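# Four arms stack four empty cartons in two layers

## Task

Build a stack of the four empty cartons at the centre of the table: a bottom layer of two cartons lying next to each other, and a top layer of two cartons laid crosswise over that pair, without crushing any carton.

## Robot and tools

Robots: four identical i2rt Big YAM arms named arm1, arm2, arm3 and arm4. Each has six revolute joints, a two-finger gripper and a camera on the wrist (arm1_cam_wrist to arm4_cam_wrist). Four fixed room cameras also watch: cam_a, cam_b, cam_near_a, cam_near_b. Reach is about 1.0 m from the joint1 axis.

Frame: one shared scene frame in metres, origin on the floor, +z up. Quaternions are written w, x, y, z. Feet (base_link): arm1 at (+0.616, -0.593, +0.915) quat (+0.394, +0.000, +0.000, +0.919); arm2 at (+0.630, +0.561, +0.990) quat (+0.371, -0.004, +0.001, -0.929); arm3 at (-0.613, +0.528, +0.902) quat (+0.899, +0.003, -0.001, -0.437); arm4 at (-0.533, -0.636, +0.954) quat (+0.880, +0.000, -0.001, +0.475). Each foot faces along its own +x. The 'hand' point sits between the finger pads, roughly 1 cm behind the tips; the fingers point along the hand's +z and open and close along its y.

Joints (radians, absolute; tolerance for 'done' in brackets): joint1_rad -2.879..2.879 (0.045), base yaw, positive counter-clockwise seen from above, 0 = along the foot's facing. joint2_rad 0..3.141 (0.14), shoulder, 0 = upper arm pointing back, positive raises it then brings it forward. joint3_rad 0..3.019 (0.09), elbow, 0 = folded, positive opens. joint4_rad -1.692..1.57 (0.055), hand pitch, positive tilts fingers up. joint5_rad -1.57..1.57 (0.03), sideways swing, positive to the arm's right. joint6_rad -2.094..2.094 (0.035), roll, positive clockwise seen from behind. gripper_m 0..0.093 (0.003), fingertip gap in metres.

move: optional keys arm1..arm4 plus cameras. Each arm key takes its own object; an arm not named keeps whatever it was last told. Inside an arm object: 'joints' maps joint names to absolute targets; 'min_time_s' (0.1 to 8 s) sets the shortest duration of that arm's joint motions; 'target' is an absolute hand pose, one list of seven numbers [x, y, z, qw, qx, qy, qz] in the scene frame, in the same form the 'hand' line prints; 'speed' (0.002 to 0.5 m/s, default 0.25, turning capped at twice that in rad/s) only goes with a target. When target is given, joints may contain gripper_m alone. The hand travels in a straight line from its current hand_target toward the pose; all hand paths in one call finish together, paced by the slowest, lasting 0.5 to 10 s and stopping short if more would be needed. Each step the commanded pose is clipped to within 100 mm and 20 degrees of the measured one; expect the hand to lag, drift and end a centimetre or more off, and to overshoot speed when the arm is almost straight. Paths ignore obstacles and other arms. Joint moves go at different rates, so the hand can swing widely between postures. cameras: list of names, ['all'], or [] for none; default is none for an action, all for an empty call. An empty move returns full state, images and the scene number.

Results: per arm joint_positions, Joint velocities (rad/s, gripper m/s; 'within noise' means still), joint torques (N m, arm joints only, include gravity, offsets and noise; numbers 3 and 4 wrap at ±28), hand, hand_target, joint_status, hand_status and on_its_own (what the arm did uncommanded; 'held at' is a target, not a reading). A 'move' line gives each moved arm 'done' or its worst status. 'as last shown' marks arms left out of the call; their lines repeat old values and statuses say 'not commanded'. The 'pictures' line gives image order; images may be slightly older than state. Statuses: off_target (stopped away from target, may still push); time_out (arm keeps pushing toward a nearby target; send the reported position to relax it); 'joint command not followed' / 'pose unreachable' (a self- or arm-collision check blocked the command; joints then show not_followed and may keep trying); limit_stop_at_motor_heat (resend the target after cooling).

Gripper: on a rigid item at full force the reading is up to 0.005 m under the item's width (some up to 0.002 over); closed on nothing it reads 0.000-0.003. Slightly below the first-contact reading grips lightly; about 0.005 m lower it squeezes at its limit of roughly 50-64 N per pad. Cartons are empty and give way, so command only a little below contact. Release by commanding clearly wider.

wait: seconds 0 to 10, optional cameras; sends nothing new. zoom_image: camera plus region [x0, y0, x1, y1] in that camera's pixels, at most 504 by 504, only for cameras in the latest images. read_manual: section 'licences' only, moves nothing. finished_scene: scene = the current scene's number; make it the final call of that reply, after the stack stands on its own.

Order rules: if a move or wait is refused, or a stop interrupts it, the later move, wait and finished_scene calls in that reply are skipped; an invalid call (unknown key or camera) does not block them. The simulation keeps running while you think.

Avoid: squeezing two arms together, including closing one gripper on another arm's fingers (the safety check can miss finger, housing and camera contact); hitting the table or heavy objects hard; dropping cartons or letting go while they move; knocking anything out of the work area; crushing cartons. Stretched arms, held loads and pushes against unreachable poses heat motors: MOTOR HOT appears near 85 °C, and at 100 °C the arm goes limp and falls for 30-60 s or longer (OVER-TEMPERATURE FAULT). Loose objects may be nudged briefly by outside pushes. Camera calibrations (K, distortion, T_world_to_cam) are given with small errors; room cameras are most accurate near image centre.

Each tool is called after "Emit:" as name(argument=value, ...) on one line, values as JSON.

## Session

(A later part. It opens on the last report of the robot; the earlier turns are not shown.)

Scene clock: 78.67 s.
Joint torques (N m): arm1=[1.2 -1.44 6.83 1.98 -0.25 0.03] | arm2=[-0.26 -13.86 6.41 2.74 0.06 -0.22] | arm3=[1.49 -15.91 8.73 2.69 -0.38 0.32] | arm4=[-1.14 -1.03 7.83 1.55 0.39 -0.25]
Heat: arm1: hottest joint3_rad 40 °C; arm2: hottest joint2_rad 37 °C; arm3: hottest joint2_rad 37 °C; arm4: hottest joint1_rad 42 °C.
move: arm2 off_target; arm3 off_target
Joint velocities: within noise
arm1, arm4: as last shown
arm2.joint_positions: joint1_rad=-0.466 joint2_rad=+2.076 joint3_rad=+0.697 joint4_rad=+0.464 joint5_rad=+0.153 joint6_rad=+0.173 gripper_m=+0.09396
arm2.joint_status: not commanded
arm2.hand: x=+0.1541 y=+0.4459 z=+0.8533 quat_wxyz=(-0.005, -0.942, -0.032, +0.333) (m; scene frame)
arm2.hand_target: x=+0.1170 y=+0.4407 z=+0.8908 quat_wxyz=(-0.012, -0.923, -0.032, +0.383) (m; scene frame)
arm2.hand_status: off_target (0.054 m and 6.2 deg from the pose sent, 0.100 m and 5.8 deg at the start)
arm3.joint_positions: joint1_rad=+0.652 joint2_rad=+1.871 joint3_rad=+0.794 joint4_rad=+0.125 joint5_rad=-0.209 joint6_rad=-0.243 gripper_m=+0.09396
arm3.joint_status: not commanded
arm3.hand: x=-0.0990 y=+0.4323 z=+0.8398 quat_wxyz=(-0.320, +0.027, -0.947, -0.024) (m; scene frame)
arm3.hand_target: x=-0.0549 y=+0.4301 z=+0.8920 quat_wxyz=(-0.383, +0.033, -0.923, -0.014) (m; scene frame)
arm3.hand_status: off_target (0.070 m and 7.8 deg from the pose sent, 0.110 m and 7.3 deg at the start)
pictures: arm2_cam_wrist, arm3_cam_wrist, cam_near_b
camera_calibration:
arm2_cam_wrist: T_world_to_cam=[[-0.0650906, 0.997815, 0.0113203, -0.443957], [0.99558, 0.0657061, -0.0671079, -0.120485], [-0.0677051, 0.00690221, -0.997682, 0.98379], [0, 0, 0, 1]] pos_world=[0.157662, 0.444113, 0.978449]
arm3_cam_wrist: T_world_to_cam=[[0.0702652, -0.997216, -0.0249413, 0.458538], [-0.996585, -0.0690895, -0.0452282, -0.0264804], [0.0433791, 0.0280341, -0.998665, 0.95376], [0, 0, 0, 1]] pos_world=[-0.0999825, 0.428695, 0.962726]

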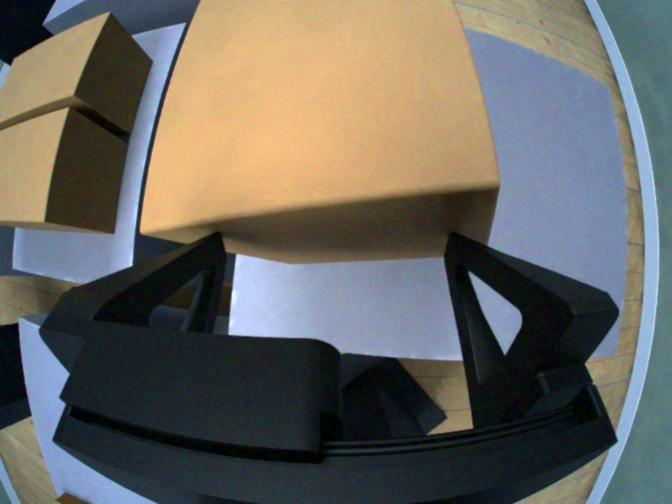

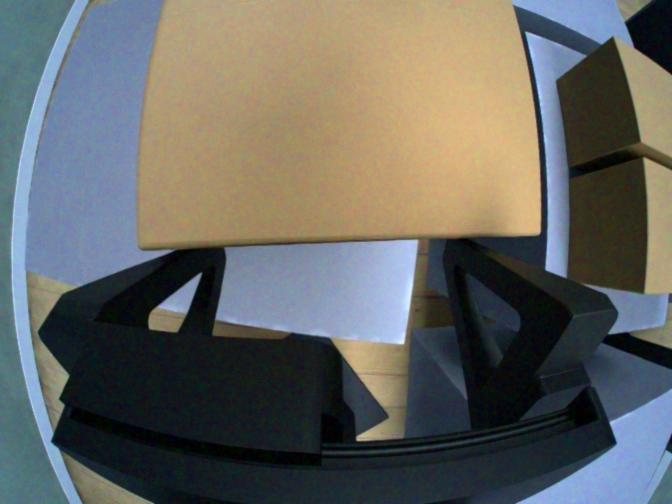

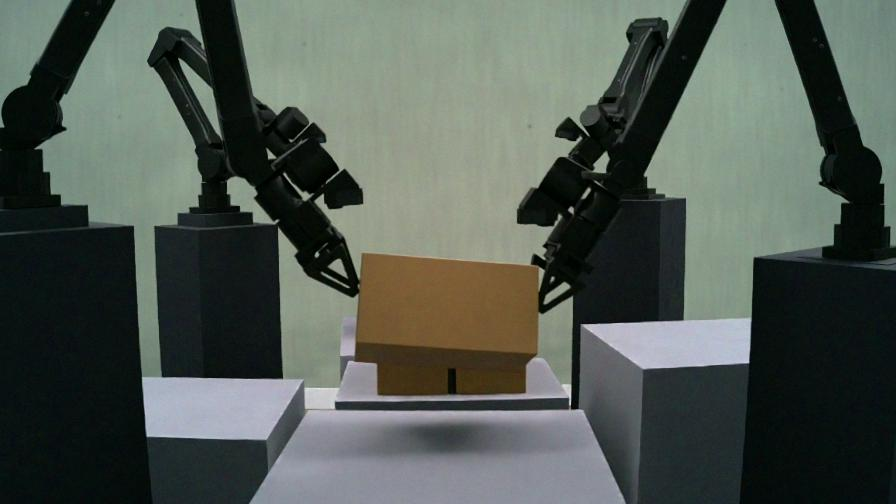

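Emit:
move(arm2={"target":[0.115,0.508,0.87,0.0,0.9239,0,-0.3827],"speed":0.06}, arm3={"target":[-0.058,0.505,0.882,0.3827,0,0.9239,0],"speed":0.06}, cameras=["arm2_cam_wrist","arm3_cam_wrist","cam_near_b"])

Scene clock: 84.47 s.
Joint torques (N m): arm1=[1.2 -1.38 6.83 1.98 -0.24 0.03] | arm2=[-0.67 -10.64 5.49 4.44 0.09 -0.17] | arm3=[1.2 -16.09 8.08 3.69 0.36 0.36] | arm4=[-1.08 -1.14 7.83 1.57 0.38 -0.24]
Heat: arm1: hottest joint3_rad 40 °C; arm2: hottest joint2_rad 38 °C; arm3: hottest joint2_rad 37 °C; arm4: hottest joint1_rad 42 °C.
move: arm2 off_target; arm3 off_target
Joint velocities: within noise
arm1, arm4: as last shown
arm2.joint_positions: joint1_rad=-0.606 joint2_rad=+2.085 joint3_rad=+0.682 joint4_rad=+0.512 joint5_rad=+0.097 joint6_rad=+0.111 gripper_m=+0.09396
arm2.joint_status: not commanded
arm2.hand: x=+0.1452 y=+0.5039 z=+0.8520 quat_wxyz=(+0.001, -0.940, -0.004, +0.340) (m; scene frame)
arm2.hand_target: x=+0.1165 y=+0.5083 z=+0.8711 quat_wxyz=(+0.001, -0.924, +0.000, +0.382) (m; scene frame)
arm2.hand_status: off_target (0.035 m and 5.3 deg from the pose sent, 0.075 m and 7.1 deg at the start)
arm3.joint_positions: joint1_rad=+0.842 joint2_rad=+1.852 joint3_rad=+0.736 joint4_rad=+0.169 joint5_rad=-0.043 joint6_rad=-0.059 gripper_m=+0.09396
arm3.joint_status: not commanded
arm3.hand: x=-0.1089 y=+0.5033 z=+0.8343 quat_wxyz=(-0.309, +0.004, -0.951, -0.004) (m; scene frame)
arm3.hand_target: x=-0.0623 y=+0.5054 z=+0.8845 quat_wxyz=(-0.382, +0.000, -0.924, -0.001) (m; scene frame)
arm3.hand_status: off_target (0.070 m and 9.0 deg from the pose sent, 0.094 m and 8.7 deg at the start)
pictures: arm2_cam_wrist, arm3_cam_wrist, cam_near_b
camera_calibration:
arm2_cam_wrist: T_world_to_cam=[[-0.00804158, 0.999964, 0.00256151, -0.504373], [0.996624, 0.00822398, -0.081692, -0.0742362], [-0.0817102, 0.00189593, -0.996654, 0.985219], [0, 0, 0, 1]] pos_world=[0.150432, 0.503097, 0.97715]
arm3_cam_wrist: T_world_to_cam=[[0.0142484, -0.999898, -0.00110548, 0.505263], [-0.999671, -0.0142216, -0.0213324, -0.0795324], [0.0213145, 0.00140907, -0.999772, 0.958622], [0, 0, 0, 1]] pos_world=[-0.107138, 0.502729, 0.957265]

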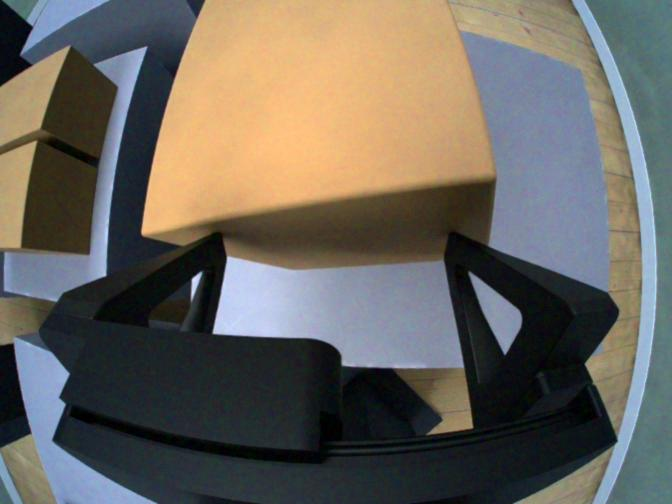

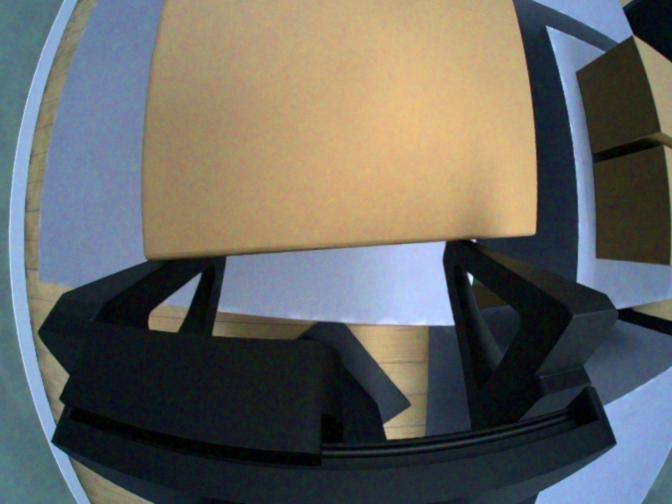

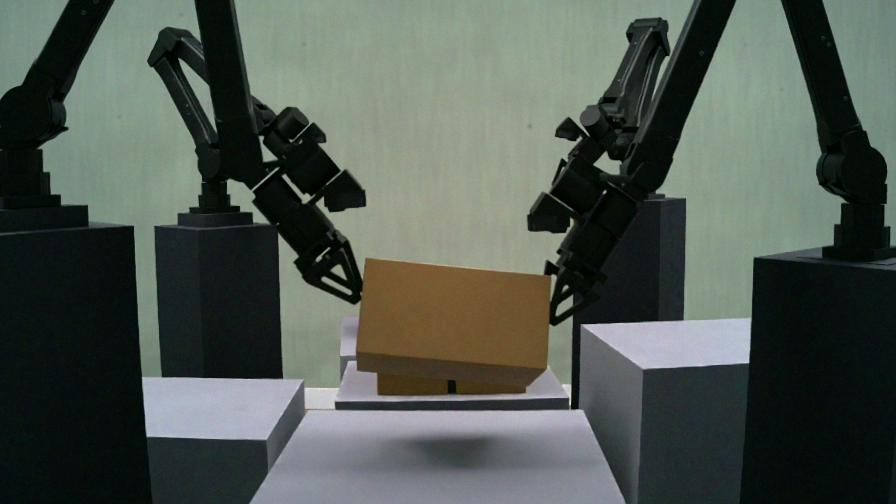

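Lower it onto the table.

Emit:
move(arm2={"target":[0.115,0.508,0.78,0.0,0.9239,0,-0.3827],"speed":0.06}, arm3={"target":[-0.058,0.505,0.805,0.3827,0,0.9239,0],"speed":0.06}, cameras=["cam_near_b"])

Emit:
move(arm2={"target":[0.115,0.508,0.735,0.0,0.9239,0,-0.3827],"speed":0.04}, arm3={"target":[-0.058,0.505,0.755,0.3827,0,0.9239,0],"speed":0.04}, cameras=["arm2_cam_wrist","arm3_cam_wrist","cam_near_b"])

Scene clock: 87.33 s.
Joint torques (N m): arm1=[1.2 -1.44 6.84 1.98 -0.24 0.03] | arm2=[-0.15 -11.22 5.45 3.81 0.08 -0.1] | arm3=[1.03 -14.04 7.53 2.88 0.33 0.35] | arm4=[-1.2 -1.32 7.84 1.47 0.39 -0.25]
Heat: arm1: hottest joint3_rad 40 °C; arm2: hottest joint2_rad 38 °C; arm3: hottest joint2_rad 37 °C; arm4: hottest joint1_rad 42 °C.
move: arm2 off_target; arm3 off_target
Joint velocities: within noise
arm1, arm4: as last shown
arm2.joint_positions: joint1_rad=-0.607 joint2_rad=+2.372 joint3_rad=+0.750 joint4_rad=+0.724 joint5_rad=+0.097 joint6_rad=+0.106 gripper_m=+0.09396
arm2.joint_status: not commanded
arm2.hand: x=+0.1549 y=+0.5057 z=+0.7645 quat_wxyz=(+0.002, -0.942, -0.006, +0.337) (m; scene frame)
arm2.hand_target: x=+0.1169 y=+0.5085 z=+0.7821 quat_wxyz=(+0.001, -0.924, +0.000, +0.383) (m; scene frame)
arm2.hand_status: off_target (0.043 m and 5.7 deg from the pose sent, 0.078 m and 5.3 deg at the start)
arm3.joint_positions: joint1_rad=+0.844 joint2_rad=+2.033 joint3_rad=+0.735 joint4_rad=+0.400 joint5_rad=-0.042 joint6_rad=-0.059 gripper_m=+0.09396
arm3.joint_status: not commanded
arm3.hand: x=-0.1045 y=+0.5042 z=+0.7807 quat_wxyz=(-0.332, +0.005, -0.943, -0.002) (m; scene frame)
arm3.hand_target: x=-0.0613 y=+0.5053 z=+0.8077 quat_wxyz=(-0.383, +0.000, -0.924, -0.001) (m; scene frame)
arm3.hand_status: off_target (0.052 m and 6.2 deg from the pose sent, 0.059 m and 9.0 deg at the start)
pictures: cam_near_b

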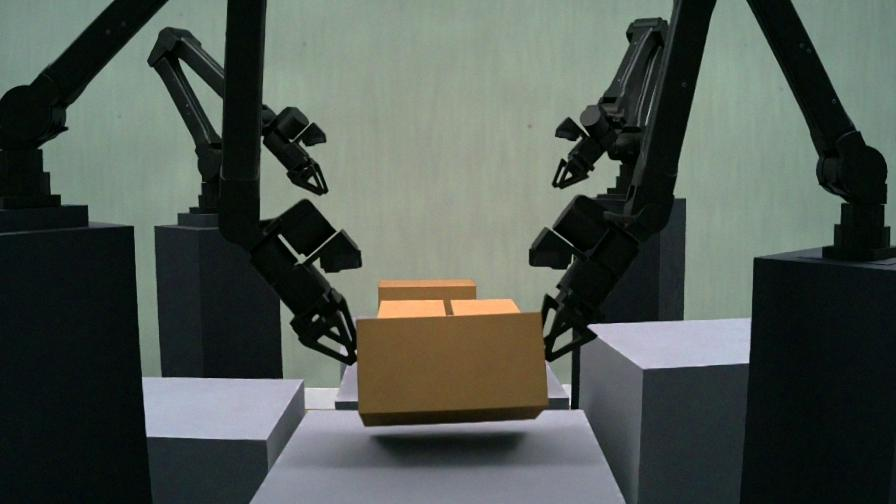

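Scene clock: 89.23 s.
Joint torques (N m): arm1=[1.26 -1.44 6.82 1.96 -0.24 0.04] | arm2=[0.62 -11.99 4.77 3.71 0.1 -0.09] | arm3=[0.97 -14.39 6.61 2.86 0.33 0.28] | arm4=[-1.08 -1.32 7.83 1.46 0.38 -0.26]
Heat: arm1: hottest joint3_rad 40 °C; arm2: hottest joint2_rad 38 °C; arm3: hottest joint2_rad 37 °C; arm4: hottest joint1_rad 42 °C.
move: arm2 off_target; arm3 off_target
Joint velocities: within noise
arm1, arm4: as last shown
arm2.joint_positions: joint1_rad=-0.612 joint2_rad=+2.508 joint3_rad=+0.816 joint4_rad=+0.797 joint5_rad=+0.097 joint6_rad=+0.106 gripper_m=+0.09396
arm2.joint_status: not commanded
arm2.hand: x=+0.1547 y=+0.5084 z=+0.7218 quat_wxyz=(+0.003, -0.941, -0.003, +0.338) (m; scene frame)
arm2.hand_target: x=+0.1170 y=+0.5084 z=+0.7371 quat_wxyz=(+0.000, -0.924, +0.000, +0.382) (m; scene frame)
arm2.hand_status: off_target (0.042 m and 5.5 deg from the pose sent, 0.050 m and 5.7 deg at the start)
arm3.joint_positions: joint1_rad=+0.844 joint2_rad=+2.180 joint3_rad=+0.765 joint4_rad=+0.519 joint5_rad=-0.042 joint6_rad=-0.054 gripper_m=+0.09396
arm3.joint_status: not commanded
arm3.hand: x=-0.1046 y=+0.5046 z=+0.7348 quat_wxyz=(-0.333, +0.003, -0.943, -0.003) (m; scene frame)
arm3.hand_target: x=-0.0612 y=+0.5053 z=+0.7578 quat_wxyz=(-0.382, +0.000, -0.924, -0.001) (m; scene frame)
arm3.hand_status: off_target (0.051 m and 6.1 deg from the pose sent, 0.053 m and 6.2 deg at the start)
pictures: arm2_cam_wrist, arm3_cam_wrist, cam_near_b
camera_calibration:
arm2_cam_wrist: T_world_to_cam=[[-0.00620765, 0.99996, 0.00642043, -0.511526], [0.996972, 0.00668652, -0.077472, -0.0967171], [-0.0775119, 0.00592008, -0.996974, 0.853842], [0, 0, 0, 1]] pos_world=[0.159432, 0.507098, 0.847049]
arm3_cam_wrist: T_world_to_cam=[[0.0117421, -0.999931, 0.000398248, 0.505137], [-0.997272, -0.0117399, -0.0728722, -0.0404916], [0.0728718, 0.000458509, -0.997341, 0.863125], [0, 0, 0, 1]] pos_world=[-0.10921, 0.504231, 0.857678]

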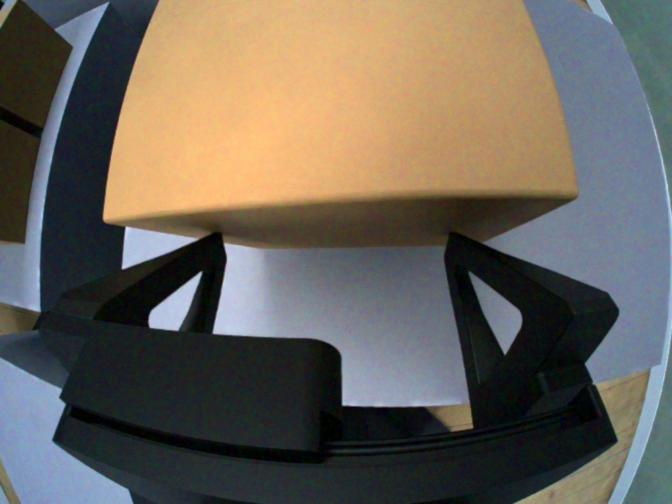

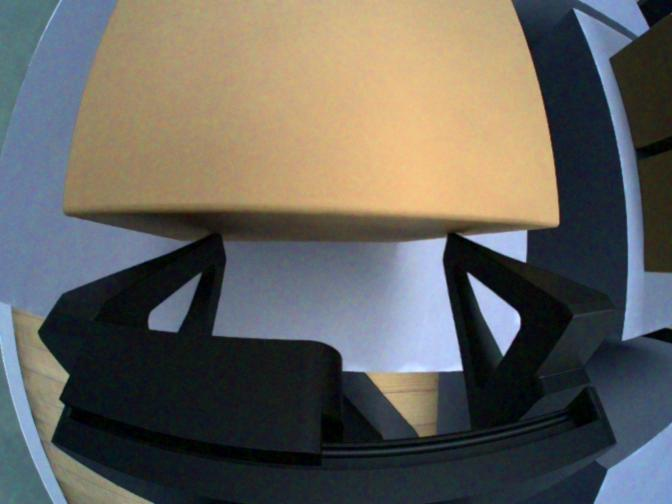

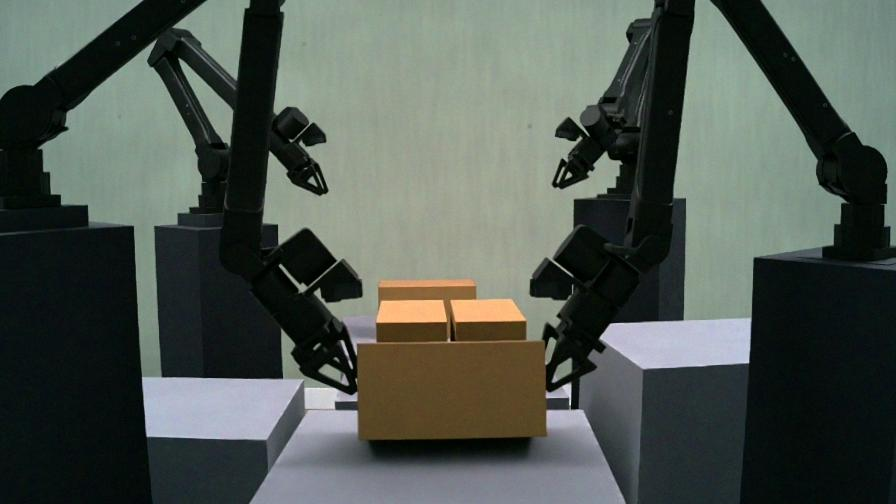

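Emit:
move(arm2={"target":[0.117,0.508,0.718,0.0,0.9239,0,-0.3827],"speed":0.03}, arm3={"target":[-0.062,0.505,0.730,0.3827,0,0.9239,0],"speed":0.03})

Emit:
move(arm2={"target":[0.142,0.508,0.708,0.0,0.9239,0,-0.3827],"speed":0.03}, arm3={"target":[-0.087,0.505,0.715,0.3827,0,0.9239,0],"speed":0.03}, cameras=["cam_near_b"])

Emit:
move(arm2={"target":[0.185,0.508,0.720,0.0,0.9239,0,-0.3827],"speed":0.05}, arm3={"target":[-0.135,0.505,0.730,0.3827,0,0.9239,0],"speed":0.05}, cameras=["arm2_cam_wrist","arm3_cam_wrist","cam_near_b"])

Scene clock: 91.67 s.
Joint torques (N m): arm1=[1.26 -1.44 6.83 1.98 -0.24 0.03] | arm2=[-0.09 -12.4 4.31 3.93 0.17 -0.12] | arm3=[0.85 -14.45 5.64 2.71 0.25 0.28] | arm4=[-1.2 -1.03 7.87 1.48 0.39 -0.25]
Heat: arm1: hottest joint3_rad 40 °C; arm2: hottest joint2_rad 38 °C; arm3: hottest joint2_rad 37 °C; arm4: hottest joint1_rad 42 °C.
move: arm2 off_target; arm3 off_target
Joint velocities: within noise
arm1, arm4: as last shown
arm2.joint_positions: joint1_rad=-0.612 joint2_rad=+2.564 joint3_rad=+0.843 joint4_rad=+0.821 joint5_rad=+0.097 joint6_rad=+0.106 gripper_m=+0.09396
arm2.joint_status: not commanded
arm2.hand: x=+0.1572 y=+0.5088 z=+0.7029 quat_wxyz=(+0.003, -0.942, -0.004, +0.336) (m; scene frame)
arm2.hand_target: x=+0.1188 y=+0.5083 z=+0.7201 quat_wxyz=(+0.000, -0.924, +0.000, +0.382) (m; scene frame)
arm2.hand_status: off_target (0.043 m and 5.8 deg from the pose sent, 0.038 m and 5.5 deg at the start)
arm3.joint_positions: joint1_rad=+0.844 joint2_rad=+2.254 joint3_rad=+0.788 joint4_rad=+0.585 joint5_rad=-0.040 joint6_rad=-0.053 gripper_m=+0.09396
arm3.joint_status: not commanded
arm3.hand: x=-0.1022 y=+0.5043 z=+0.7133 quat_wxyz=(-0.340, +0.003, -0.941, -0.002) (m; scene frame)
arm3.hand_target: x=-0.0643 y=+0.5052 z=+0.7322 quat_wxyz=(-0.382, +0.000, -0.924, +0.000) (m; scene frame)
arm3.hand_status: off_target (0.044 m and 5.3 deg from the pose sent, 0.043 m and 6.0 deg at the start)
pictures: none

Scene clock: 93.17 s.
Joint torques (N m): arm1=[1.26 -1.44 6.8 1.96 -0.25 0.03] | arm2=[1.26 -11.52 0.92 3.82 0.31 -0.02] | arm3=[0.67 -14.15 2.7 2.54 0.18 0.24] | arm4=[-1.08 -1.03 7.83 1.48 0.38 -0.25]
Heat: arm1: hottest joint3_rad 40 °C; arm2: hottest joint2_rad 38 °C; arm3: hottest joint2_rad 37 °C; arm4: hottest joint1_rad 42 °C.
move: arm2 off_target; arm3 off_target
Joint velocities: within noise
arm1, arm4: as last shown
arm2.joint_positions: joint1_rad=-0.612 joint2_rad=+2.605 joint3_rad=+0.841 joint4_rad=+0.903 joint5_rad=+0.098 joint6_rad=+0.106 gripper_m=+0.09396
arm2.joint_status: not commanded
arm2.hand: x=+0.1599 y=+0.5094 z=+0.6973 quat_wxyz=(+0.001, -0.935, -0.002, +0.354) (m; scene frame)
arm2.hand_target: x=+0.1426 y=+0.5080 z=+0.7083 quat_wxyz=(+0.000, -0.924, +0.000, +0.382) (m; scene frame)
arm2.hand_status: off_target (0.021 m and 3.6 deg from the pose sent, 0.016 m and 5.8 deg at the start)
arm3.joint_positions: joint1_rad=+0.844 joint2_rad=+2.291 joint3_rad=+0.779 joint4_rad=+0.680 joint5_rad=-0.040 joint6_rad=-0.053 gripper_m=+0.09396
arm3.joint_status: not commanded
arm3.hand: x=-0.1009 y=+0.5042 z=+0.7090 quat_wxyz=(-0.363, +0.003, -0.932, +0.000) (m; scene frame)
arm3.hand_target: x=-0.0874 y=+0.5050 z=+0.7153 quat_wxyz=(-0.383, +0.000, -0.924, +0.000) (m; scene frame)
arm3.hand_status: off_target (0.015 m and 2.4 deg from the pose sent, 0.015 m and 5.3 deg at the start)
pictures: cam_near_b

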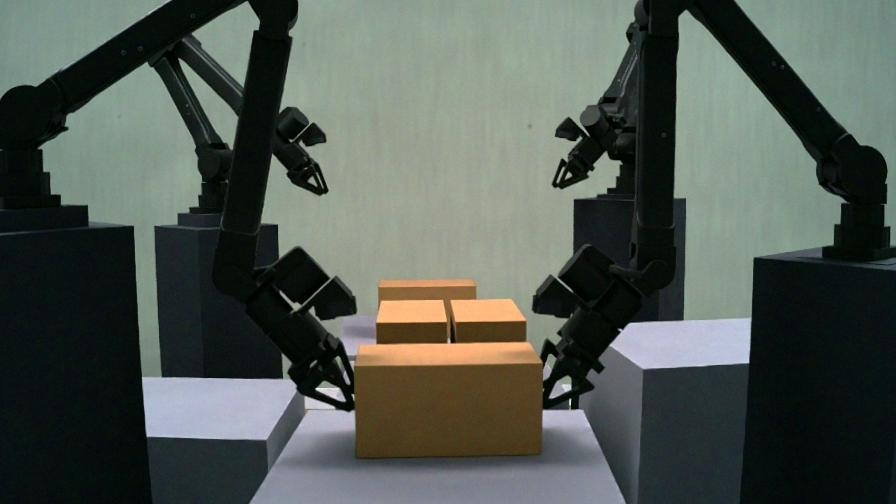

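Scene clock: 94.73 s.
Joint torques (N m): arm1=[1.2 -1.44 6.82 1.98 -0.24 0.03] | arm2=[1.67 -11.34 -2.15 2.84 0.27 0.08] | arm3=[0.09 -13.74 0.54 2.06 -0.05 0.17] | arm4=[-1.03 -1.03 7.83 1.51 0.39 -0.25]
Heat: arm1: hottest joint3_rad 40 °C; arm2: hottest joint2_rad 38 °C; arm3: hottest joint2_rad 37 °C; arm4: hottest joint1_rad 42 °C.
move: arm2 done; arm3 off_target
Joint velocities: within noise
arm1, arm4: as last shown
arm2.joint_positions: joint1_rad=-0.605 joint2_rad=+2.605 joint3_rad=+0.750 joint4_rad=+1.034 joint5_rad=+0.112 joint6_rad=+0.108 gripper_m=+0.09396
arm2.joint_status: not commanded
arm2.hand: x=+0.1868 y=+0.5125 z=+0.7120 quat_wxyz=(+0.003, -0.928, -0.001, +0.373) (m; scene frame)
arm2.hand_target: x=+0.1850 y=+0.5080 z=+0.7198 quat_wxyz=(+0.000, -0.924, +0.000, +0.383) (m; scene frame)
arm2.hand_status: done (0.009 m and 1.3 deg from the pose sent, 0.034 m and 3.6 deg at the start)
arm3.joint_positions: joint1_rad=+0.844 joint2_rad=+2.260 joint3_rad=+0.657 joint4_rad=+0.784 joint5_rad=-0.040 joint6_rad=-0.053 gripper_m=+0.09396
arm3.joint_status: not commanded
arm3.hand: x=-0.1412 y=+0.5066 z=+0.7196 quat_wxyz=(-0.369, +0.003, -0.930, +0.000) (m; scene frame)
arm3.hand_target: x=-0.1351 y=+0.5049 z=+0.7299 quat_wxyz=(-0.383, +0.000, -0.924, +0.000) (m; scene frame)
arm3.hand_status: off_target (0.012 m and 1.8 deg from the pose sent, 0.040 m and 2.4 deg at the start)
pictures: arm2_cam_wrist, arm3_cam_wrist, cam_near_b
camera_calibration:
arm2_cam_wrist: T_world_to_cam=[[-0.00105223, 0.999984, 0.00551803, -0.515692], [0.988459, 0.00187599, -0.151479, -0.0727566], [-0.151487, 0.00529496, -0.988445, 0.854482], [0, 0, 0, 1]] pos_world=[0.200818, 0.511296, 0.836433]
arm3_cam_wrist: T_world_to_cam=[[0.00934224, -0.999938, 0.00612197, 0.503085], [-0.988986, -0.010144, -0.147663, -0.0238694], [0.147716, -0.00467504, -0.989019, 0.857788], [0, 0, 0, 1]] pos_world=[-0.155016, 0.506822, 0.841764]

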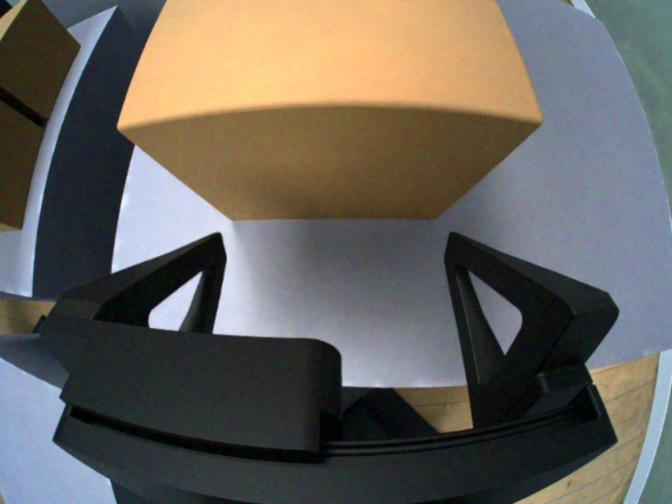

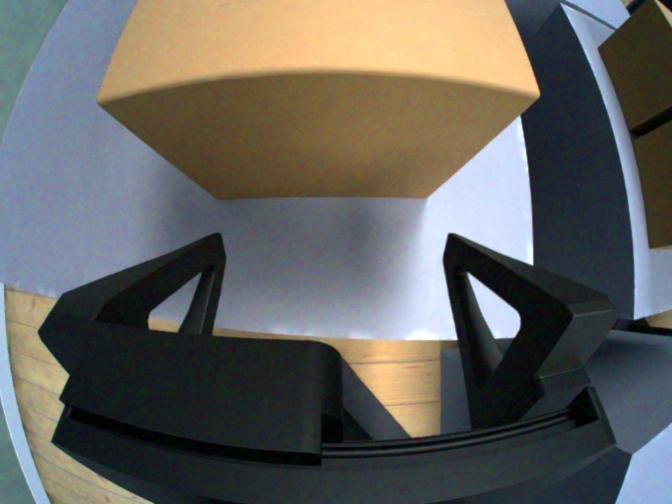

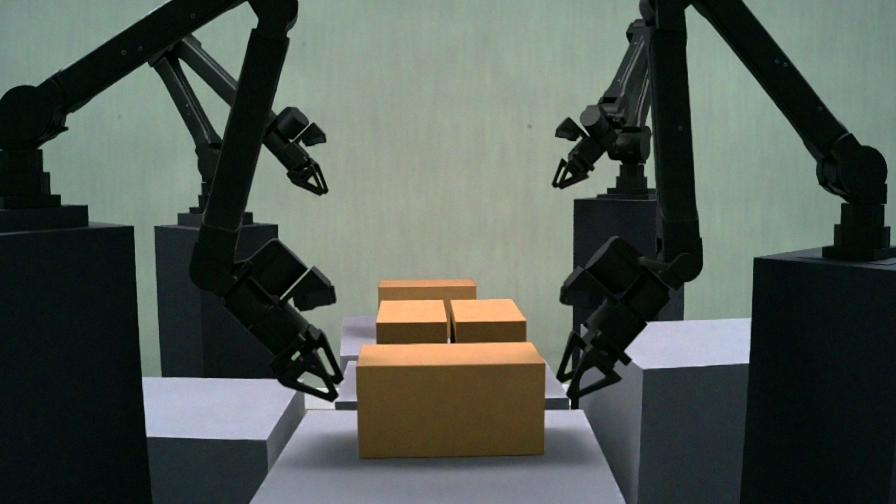

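Emit:
zoom_image(camera="cam_near_b", region=[300, 320, 640, 480])

Scaled by 1.482 from the camera's 896x504 image, which has a finer 1280x720 frame.

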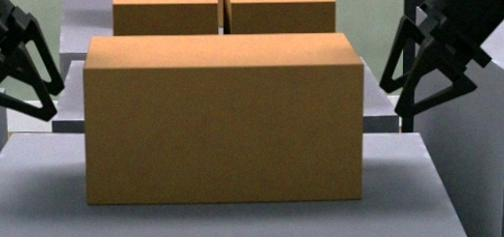

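Emit:
move(arm2={"target":[0.185,0.511,0.740,0.0,0.9239,0,-0.3827],"speed":0.06,"joints":{"gripper_m":0.0}}, arm3={"target":[-0.128,0.516,0.744,0.3827,0,0.9239,0],"speed":0.06,"joints":{"gripper_m":0.0}}, cameras=["arm2_cam_wrist","arm3_cam_wrist","cam_near_b"])

Emit:
zoom_image(camera="cam_near_b", region=[300, 320, 640, 480])

Scene clock: 105.30 s.
Joint torques (N m): arm1=[1.2 -1.38 6.83 1.96 -0.24 0.04] | arm2=[0.91 -12.16 -2.11 1.81 0.02 -0.01] | arm3=[1.26 -14.39 1.06 1.16 0.21 0.21] | arm4=[-0.85 -1.2 7.83 1.52 0.4 -0.26]
Heat: arm1: hottest joint3_rad 40 °C; arm2: hottest joint2_rad 39 °C; arm3: hottest joint2_rad 38 °C; arm4: hottest joint1_rad 42 °C.
move: arm2 done; arm3 done
Joint velocities: within noise
arm1.joint_positions: joint1_rad=+0.348 joint2_rad=+0.965 joint3_rad=+0.298 joint4_rad=-0.179 joint5_rad=-0.306 joint6_rad=-0.320 gripper_m=+0.09396
arm1.joint_status: not commanded
arm1.hand: x=+0.3053 y=-0.4960 z=+0.9792 quat_wxyz=(-0.001, +0.926, -0.012, -0.378) (m; scene frame)
arm1.hand_target: x=+0.3002 y=-0.5000 z=+0.9802 quat_wxyz=(+0.000, +0.924, +0.000, -0.383) (m; scene frame)
arm1.hand_status: not commanded
arm2.joint_positions: joint1_rad=-0.605 joint2_rad=+2.551 joint3_rad=+0.711 joint4_rad=+1.034 joint5_rad=+0.112 joint6_rad=+0.108 gripper_m=+0.00037
arm2.joint_status: all done
arm2.hand: x=+0.1865 y=+0.5124 z=+0.7323 quat_wxyz=(+0.002, -0.925, +0.000, +0.380) (m; scene frame)
arm2.hand_target: x=+0.1850 y=+0.5110 z=+0.7398 quat_wxyz=(+0.000, -0.924, +0.000, +0.383) (m; scene frame)
arm2.hand_status: done (0.008 m and 0.5 deg from the pose sent, 0.028 m and 1.3 deg at the start)
arm3.joint_positions: joint1_rad=+0.860 joint2_rad=+2.210 joint3_rad=+0.657 joint4_rad=+0.758 joint5_rad=-0.023 joint6_rad=-0.034 gripper_m=+0.00059
arm3.joint_status: all done
arm3.hand: x=-0.1302 y=+0.5104 z=+0.7382 quat_wxyz=(-0.380, -0.002, -0.925, +0.002) (m; scene frame)
arm3.hand_target: x=-0.1280 y=+0.5160 z=+0.7440 quat_wxyz=(-0.383, +0.000, -0.924, +0.000) (m; scene frame)
arm3.hand_status: done (0.008 m and 0.5 deg from the pose sent, 0.029 m and 1.8 deg at the start)
arm4.joint_positions: joint1_rad=-0.076 joint2_rad=+0.964 joint3_rad=+0.194 joint4_rad=-0.243 joint5_rad=+0.589 joint6_rad=+0.735 gripper_m=+0.09396
arm4.joint_status: not commanded
arm4.hand: x=-0.3020 y=-0.4962 z=+0.9830 quat_wxyz=(-0.384, +0.003, -0.923, -0.005) (m; scene frame)
arm4.hand_target: x=-0.3003 y=-0.5001 z=+0.9801 quat_wxyz=(-0.383, +0.000, -0.924, +0.000) (m; scene frame)
arm4.hand_status: not commanded
pictures: arm2_cam_wrist, arm3_cam_wrist, cam_near_b
camera_calibration:
arm2_cam_wrist: T_world_to_cam=[[-0.00101974, 0.999994, 0.00321451, -0.51404], [0.986065, 0.00154028, -0.166355, -0.0577955], [-0.166359, 0.00300008, -0.986061, 0.876714], [0, 0, 0, 1]] pos_world=[0.202315, 0.511496, 0.856531]
arm3_cam_wrist: T_world_to_cam=[[-0.00103376, -0.999979, 0.00639732, 0.505071], [-0.985179, -0.0000788862, -0.171529, 0.00278708], [0.171526, -0.00647983, -0.985158, 0.875782], [0, 0, 0, 1]] pos_world=[-0.146951, 0.510736, 0.860031]

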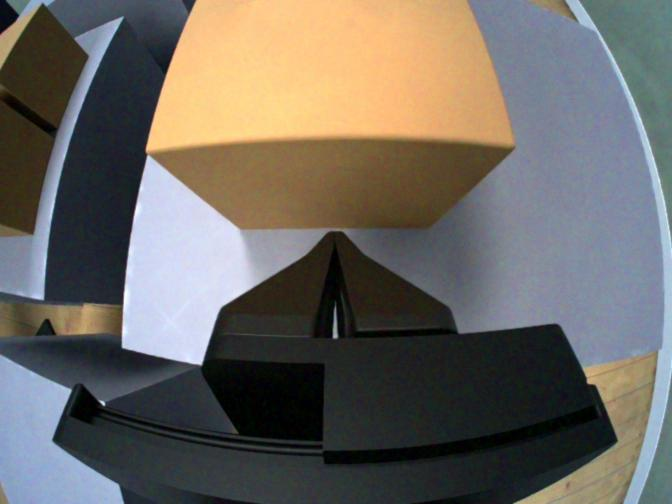

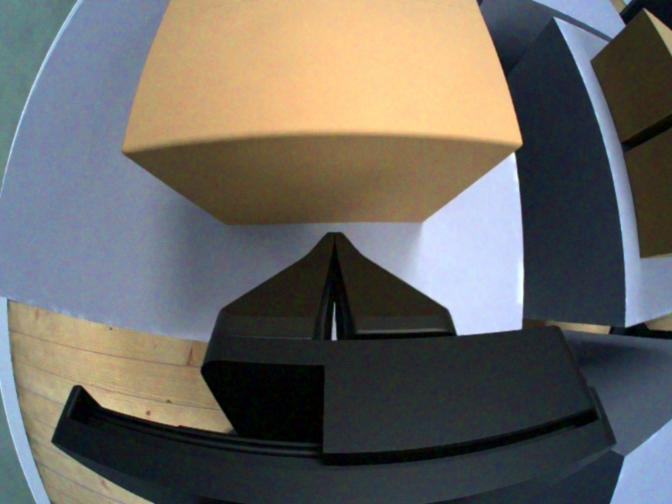

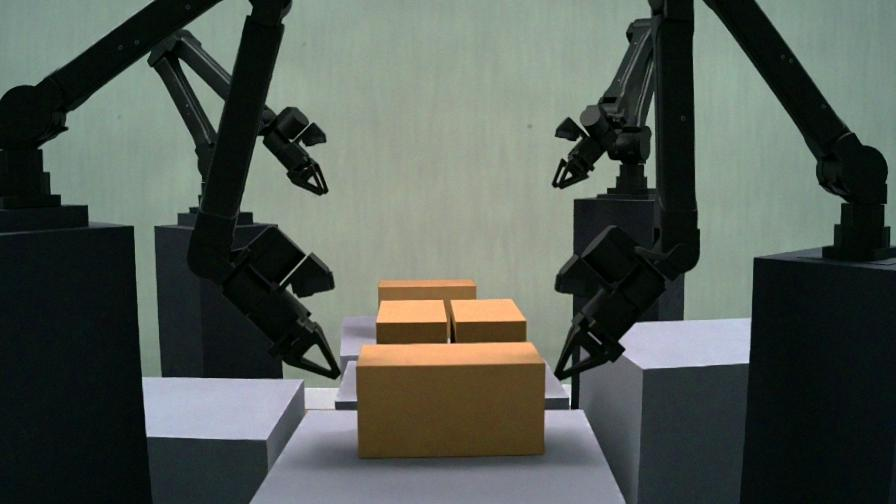

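Scaled by 1.482 from the camera's 896x504 image, which has a finer 1280x720 frame.

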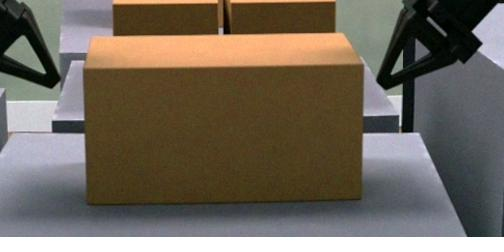

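Emit:
move(arm2={"target":[0.160,0.510,0.742,0.0,0.9239,0,-0.3827],"speed":0.05}, arm3={"target":[-0.103,0.522,0.742,0.3827,0,0.9239,0],"speed":0.05})

Emit:
move(arm2={"target":[0.135,0.510,0.752,0.0,0.9239,0,-0.3827],"speed":0.05}, arm3={"target":[-0.078,0.522,0.752,0.3827,0,0.9239,0],"speed":0.05}, cameras=["arm2_cam_wrist","arm3_cam_wrist","cam_near_b"])

Emit:
zoom_image(camera="cam_near_b", region=[300, 320, 640, 480])

Scene clock: 108.03 s.
Joint torques (N m): arm1=[1.26 -1.44 6.82 1.96 -0.24 0.04] | arm2=[0.26 -12.86 0.05 1.33 -0.11 -0.04] | arm3=[1.38 -14.1 2.56 1.11 0.22 0.21] | arm4=[-1.08 -1.08 7.8 1.46 0.39 -0.25]
Heat: arm1: hottest joint3_rad 40 °C; arm2: hottest joint2_rad 38 °C; arm3: hottest joint2_rad 38 °C; arm4: hottest joint1_rad 42 °C.
move: arm2 off_target; arm3 done
Joint velocities: within noise
arm1, arm4: as last shown
arm2.joint_positions: joint1_rad=-0.605 joint2_rad=+2.527 joint3_rad=+0.747 joint4_rad=+0.965 joint5_rad=+0.109 joint6_rad=+0.108 gripper_m=+0.00037
arm2.joint_status: not commanded
arm2.hand: x=+0.1699 y=+0.5093 z=+0.7337 quat_wxyz=(+0.001, -0.927, -0.001, +0.375) (m; scene frame)
arm2.hand_target: x=+0.1601 y=+0.5100 z=+0.7420 quat_wxyz=(+0.000, -0.924, +0.000, +0.383) (m; scene frame)
arm2.hand_status: off_target (0.013 m and 0.9 deg from the pose sent, 0.028 m and 0.5 deg at the start)
arm3.joint_positions: joint1_rad=+0.877 joint2_rad=+2.210 joint3_rad=+0.710 joint4_rad=+0.701 joint5_rad=-0.011 joint6_rad=-0.021 gripper_m=+0.00059
arm3.joint_status: not commanded
arm3.hand: x=-0.1105 y=+0.5160 z=+0.7385 quat_wxyz=(-0.378, -0.002, -0.926, +0.002) (m; scene frame)
arm3.hand_target: x=-0.1030 y=+0.5221 z=+0.7422 quat_wxyz=(-0.383, +0.000, -0.924, +0.000) (m; scene frame)
arm3.hand_status: done (0.010 m and 0.7 deg from the pose sent, 0.030 m and 0.5 deg at the start)
pictures: none

Scene clock: 109.17 s.
Joint torques (N m): arm1=[1.2 -1.38 6.82 1.96 -0.24 0.04] | arm2=[-0.15 -13.98 2.18 1.62 -0.04 -0.06] | arm3=[1.49 -15.79 4.22 1.39 0.21 0.21] | arm4=[-1.03 -1.26 7.87 1.48 0.38 -0.25]
Heat: arm1: hottest joint3_rad 40 °C; arm2: hottest joint2_rad 38 °C; arm3: hottest joint2_rad 38 °C; arm4: hottest joint1_rad 42 °C.
move: arm2 off_target; arm3 off_target
Joint velocities: within noise
arm1, arm4: as last shown
arm2.joint_positions: joint1_rad=-0.608 joint2_rad=+2.493 joint3_rad=+0.772 joint4_rad=+0.876 joint5_rad=+0.102 joint6_rad=+0.106 gripper_m=+0.00037
arm2.joint_status: not commanded
arm2.hand: x=+0.1589 y=+0.5080 z=+0.7366 quat_wxyz=(+0.001, -0.932, -0.003, +0.361) (m; scene frame)
arm2.hand_target: x=+0.1356 y=+0.5101 z=+0.7524 quat_wxyz=(+0.000, -0.924, +0.000, +0.383) (m; scene frame)
arm2.hand_status: off_target (0.028 m and 2.7 deg from the pose sent, 0.039 m and 0.9 deg at the start)
arm3.joint_positions: joint1_rad=+0.877 joint2_rad=+2.204 joint3_rad=+0.748 joint4_rad=+0.615 joint5_rad=-0.010 joint6_rad=-0.019 gripper_m=+0.00059
arm3.joint_status: not commanded
arm3.hand: x=-0.1033 y=+0.5156 z=+0.7343 quat_wxyz=(-0.358, -0.003, -0.934, +0.002) (m; scene frame)
arm3.hand_target: x=-0.0789 y=+0.5222 z=+0.7527 quat_wxyz=(-0.383, +0.000, -0.924, +0.000) (m; scene frame)
arm3.hand_status: off_target (0.032 m and 3.1 deg from the pose sent, 0.036 m and 0.7 deg at the start)
pictures: arm2_cam_wrist, arm3_cam_wrist, cam_near_b
camera_calibration:
arm2_cam_wrist: T_world_to_cam=[[-0.00643357, 0.999973, 0.00356784, -0.509064], [0.9918, 0.00683632, -0.127617, -0.062063], [-0.127638, 0.00271755, -0.991817, 0.874701], [0, 0, 0, 1]] pos_world=[0.169924, 0.507097, 0.861439]
arm3_cam_wrist: T_world_to_cam=[[-0.00255278, -0.999986, 0.00463788, 0.511571], [-0.99216, 0.00195326, -0.124957, -0.00733675], [0.124946, -0.00492051, -0.992151, 0.86679], [0, 0, 0, 1]] pos_world=[-0.114275, 0.515843, 0.856697]

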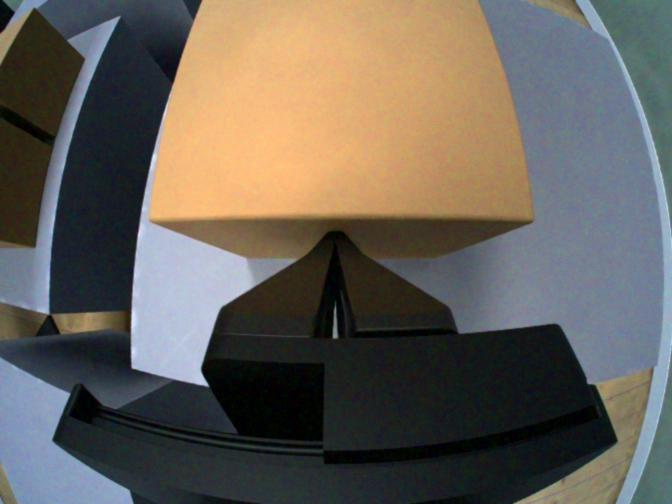

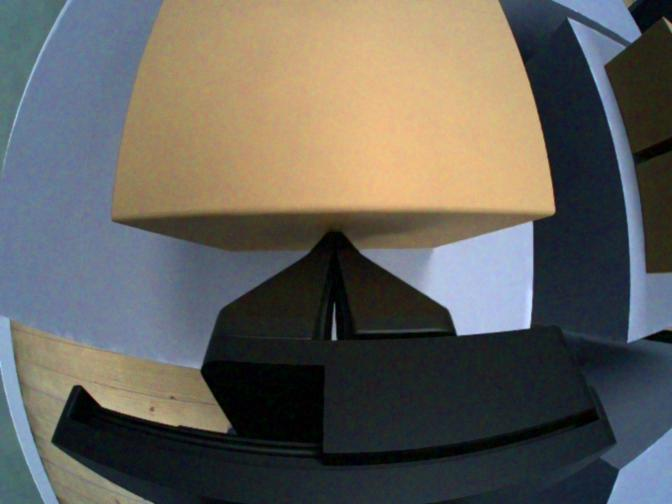

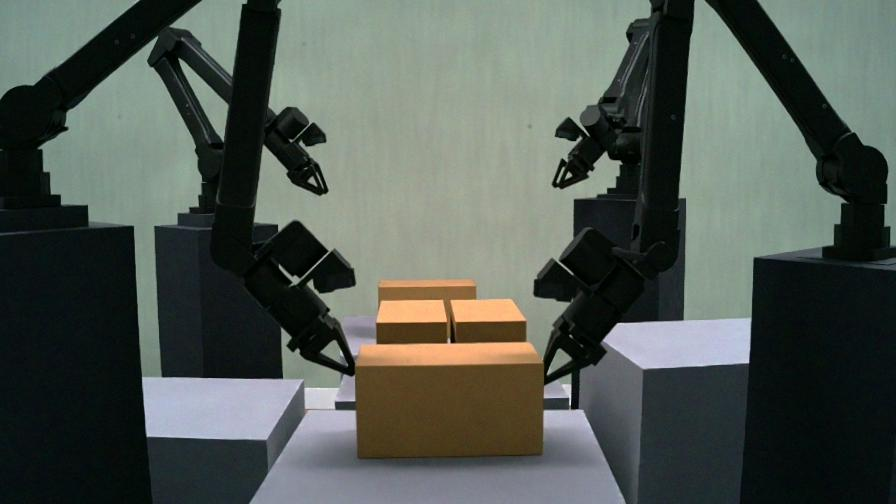

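Scaled by 1.482 from the camera's 896x504 image, which has a finer 1280x720 frame.

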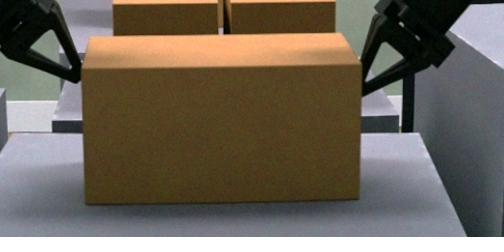

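Emit:
move(arm2={"target":[0.115,0.510,0.760,0.0,0.9239,0,-0.3827],"speed":0.05}, arm3={"target":[-0.058,0.522,0.765,0.3827,0,0.9239,0],"speed":0.05})

Emit:
move(arm2={"target":[0.115,0.510,0.84,0.0,0.9239,0,-0.3827],"speed":0.08}, arm3={"target":[-0.058,0.522,0.845,0.3827,0,0.9239,0],"speed":0.08}, cameras=["arm2_cam_wrist","arm3_cam_wrist","cam_near_b"])

Scene clock: 111.13 s.
Joint torques (N m): arm1=[1.26 -1.38 6.82 1.96 -0.24 0.04] | arm2=[-0.26 -13.92 4.48 2.03 0.01 -0.09] | arm3=[1.55 -16.5 6.05 1.7 0.21 0.21] | arm4=[-1.08 -1.2 7.83 1.46 0.38 -0.24]
Heat: arm1: hottest joint3_rad 40 °C; arm2: hottest joint2_rad 38 °C; arm3: hottest joint2_rad 38 °C; arm4: hottest joint1_rad 42 °C.
move: arm2 off_target; arm3 off_target
Joint velocities: within noise
arm1, arm4: as last shown
arm2.joint_positions: joint1_rad=-0.611 joint2_rad=+2.468 joint3_rad=+0.781 joint4_rad=+0.804 joint5_rad=+0.095 joint6_rad=+0.102 gripper_m=+0.00037
arm2.joint_status: not commanded
arm2.hand: x=+0.1577 y=+0.5081 z=+0.7371 quat_wxyz=(+0.002, -0.939, -0.005, +0.343) (m; scene frame)
arm2.hand_target: x=+0.1167 y=+0.5104 z=+0.7619 quat_wxyz=(+0.001, -0.924, +0.000, +0.383) (m; scene frame)
arm2.hand_status: off_target (0.048 m and 4.9 deg from the pose sent, 0.050 m and 2.6 deg at the start)
arm3.joint_positions: joint1_rad=+0.878 joint2_rad=+2.182 joint3_rad=+0.766 joint4_rad=+0.532 joint5_rad=-0.010 joint6_rad=-0.019 gripper_m=+0.00059
arm3.joint_status: not commanded
arm3.hand: x=-0.1021 y=+0.5159 z=+0.7356 quat_wxyz=(-0.338, -0.003, -0.941, +0.001) (m; scene frame)
arm3.hand_target: x=-0.0605 y=+0.5224 z=+0.7671 quat_wxyz=(-0.383, +0.000, -0.924, -0.001) (m; scene frame)
arm3.hand_status: off_target (0.053 m and 5.5 deg from the pose sent, 0.055 m and 3.1 deg at the start)
pictures: none

Scene clock: 112.77 s.
Joint torques (N m): arm1=[1.26 -1.44 6.83 1.96 -0.24 0.03] | arm2=[-0.38 -13.8 4.55 2.77 0.04 -0.1] | arm3=[1.55 -17.03 7.16 2.36 0.15 0.2] | arm4=[-0.97 -1.03 7.84 1.51 0.37 -0.26]
Heat: arm1: hottest joint3_rad 40 °C; arm2: hottest joint2_rad 38 °C; arm3: hottest joint2_rad 38 °C; arm4: hottest joint1_rad 42 °C.
move: arm2 off_target; arm3 off_target
Joint velocities: within noise
arm1, arm4: as last shown
arm2.joint_positions: joint1_rad=-0.614 joint2_rad=+2.232 joint3_rad=+0.702 joint4_rad=+0.632 joint5_rad=+0.095 joint6_rad=+0.102 gripper_m=+0.00037
arm2.joint_status: not commanded
arm2.hand: x=+0.1532 y=+0.5086 z=+0.8065 quat_wxyz=(+0.003, -0.942, -0.005, +0.336) (m; scene frame)
arm2.hand_target: x=+0.1166 y=+0.5103 z=+0.8407 quat_wxyz=(+0.001, -0.924, +0.000, +0.383) (m; scene frame)
arm2.hand_status: off_target (0.051 m and 5.7 deg from the pose sent, 0.111 m and 4.9 deg at the start)
arm3.joint_positions: joint1_rad=+0.878 joint2_rad=+1.963 joint3_rad=+0.736 joint4_rad=+0.314 joint5_rad=-0.008 joint6_rad=-0.018 gripper_m=+0.00059
arm3.joint_status: not commanded
arm3.hand: x=-0.1034 y=+0.5154 z=+0.8017 quat_wxyz=(-0.324, -0.004, -0.946, +0.001) (m; scene frame)
arm3.hand_target: x=-0.0611 y=+0.5223 z=+0.8466 quat_wxyz=(-0.383, +0.000, -0.924, -0.001) (m; scene frame)
arm3.hand_status: off_target (0.063 m and 7.2 deg from the pose sent, 0.118 m and 5.5 deg at the start)
pictures: arm2_cam_wrist, arm3_cam_wrist, cam_near_b
camera_calibration:
arm2_cam_wrist: T_world_to_cam=[[-0.00871752, 0.999927, 0.00835064, -0.513369], [0.997196, 0.00931377, -0.0742481, -0.0926333], [-0.0743204, 0.00767997, -0.997205, 0.936959], [0, 0, 0, 1]] pos_world=[0.157534, 0.506998, 0.931749]
arm3_cam_wrist: T_world_to_cam=[[-0.00366652, -0.999988, 0.00336009, 0.511848], [-0.998563, 0.00348162, -0.0534736, -0.0578582], [0.0534613, -0.00355132, -0.998564, 0.930761], [0, 0, 0, 1]] pos_world=[-0.105658, 0.515349, 0.92461]

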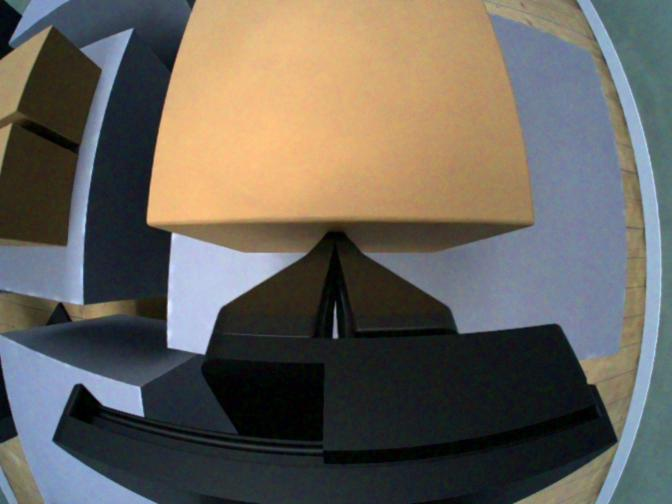

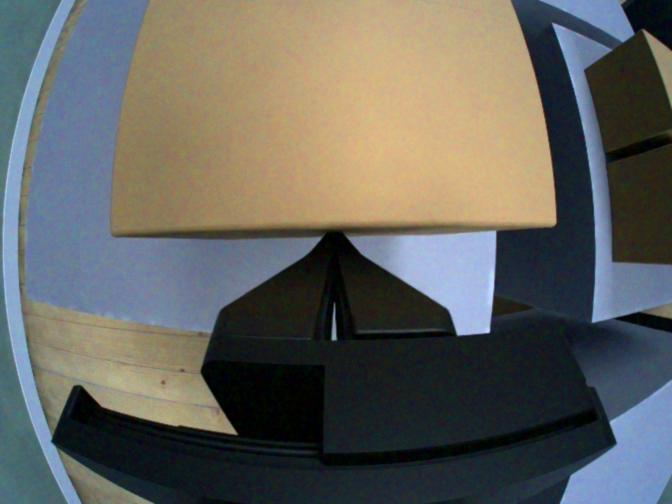

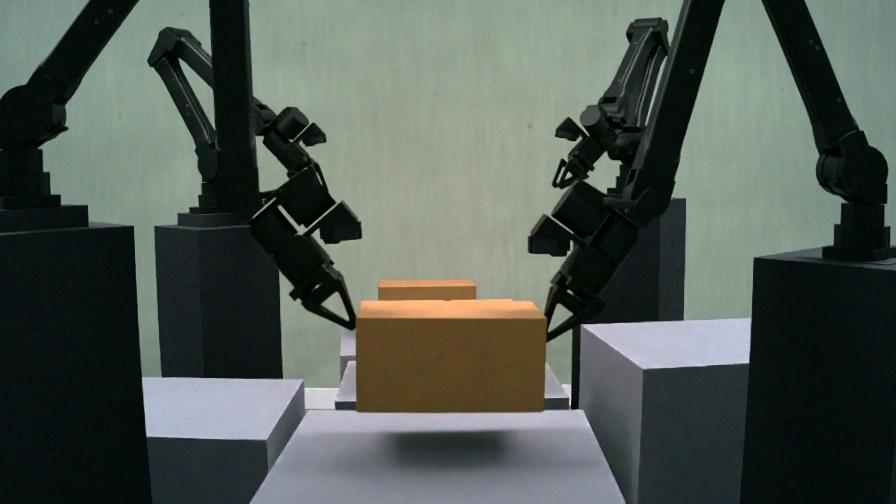

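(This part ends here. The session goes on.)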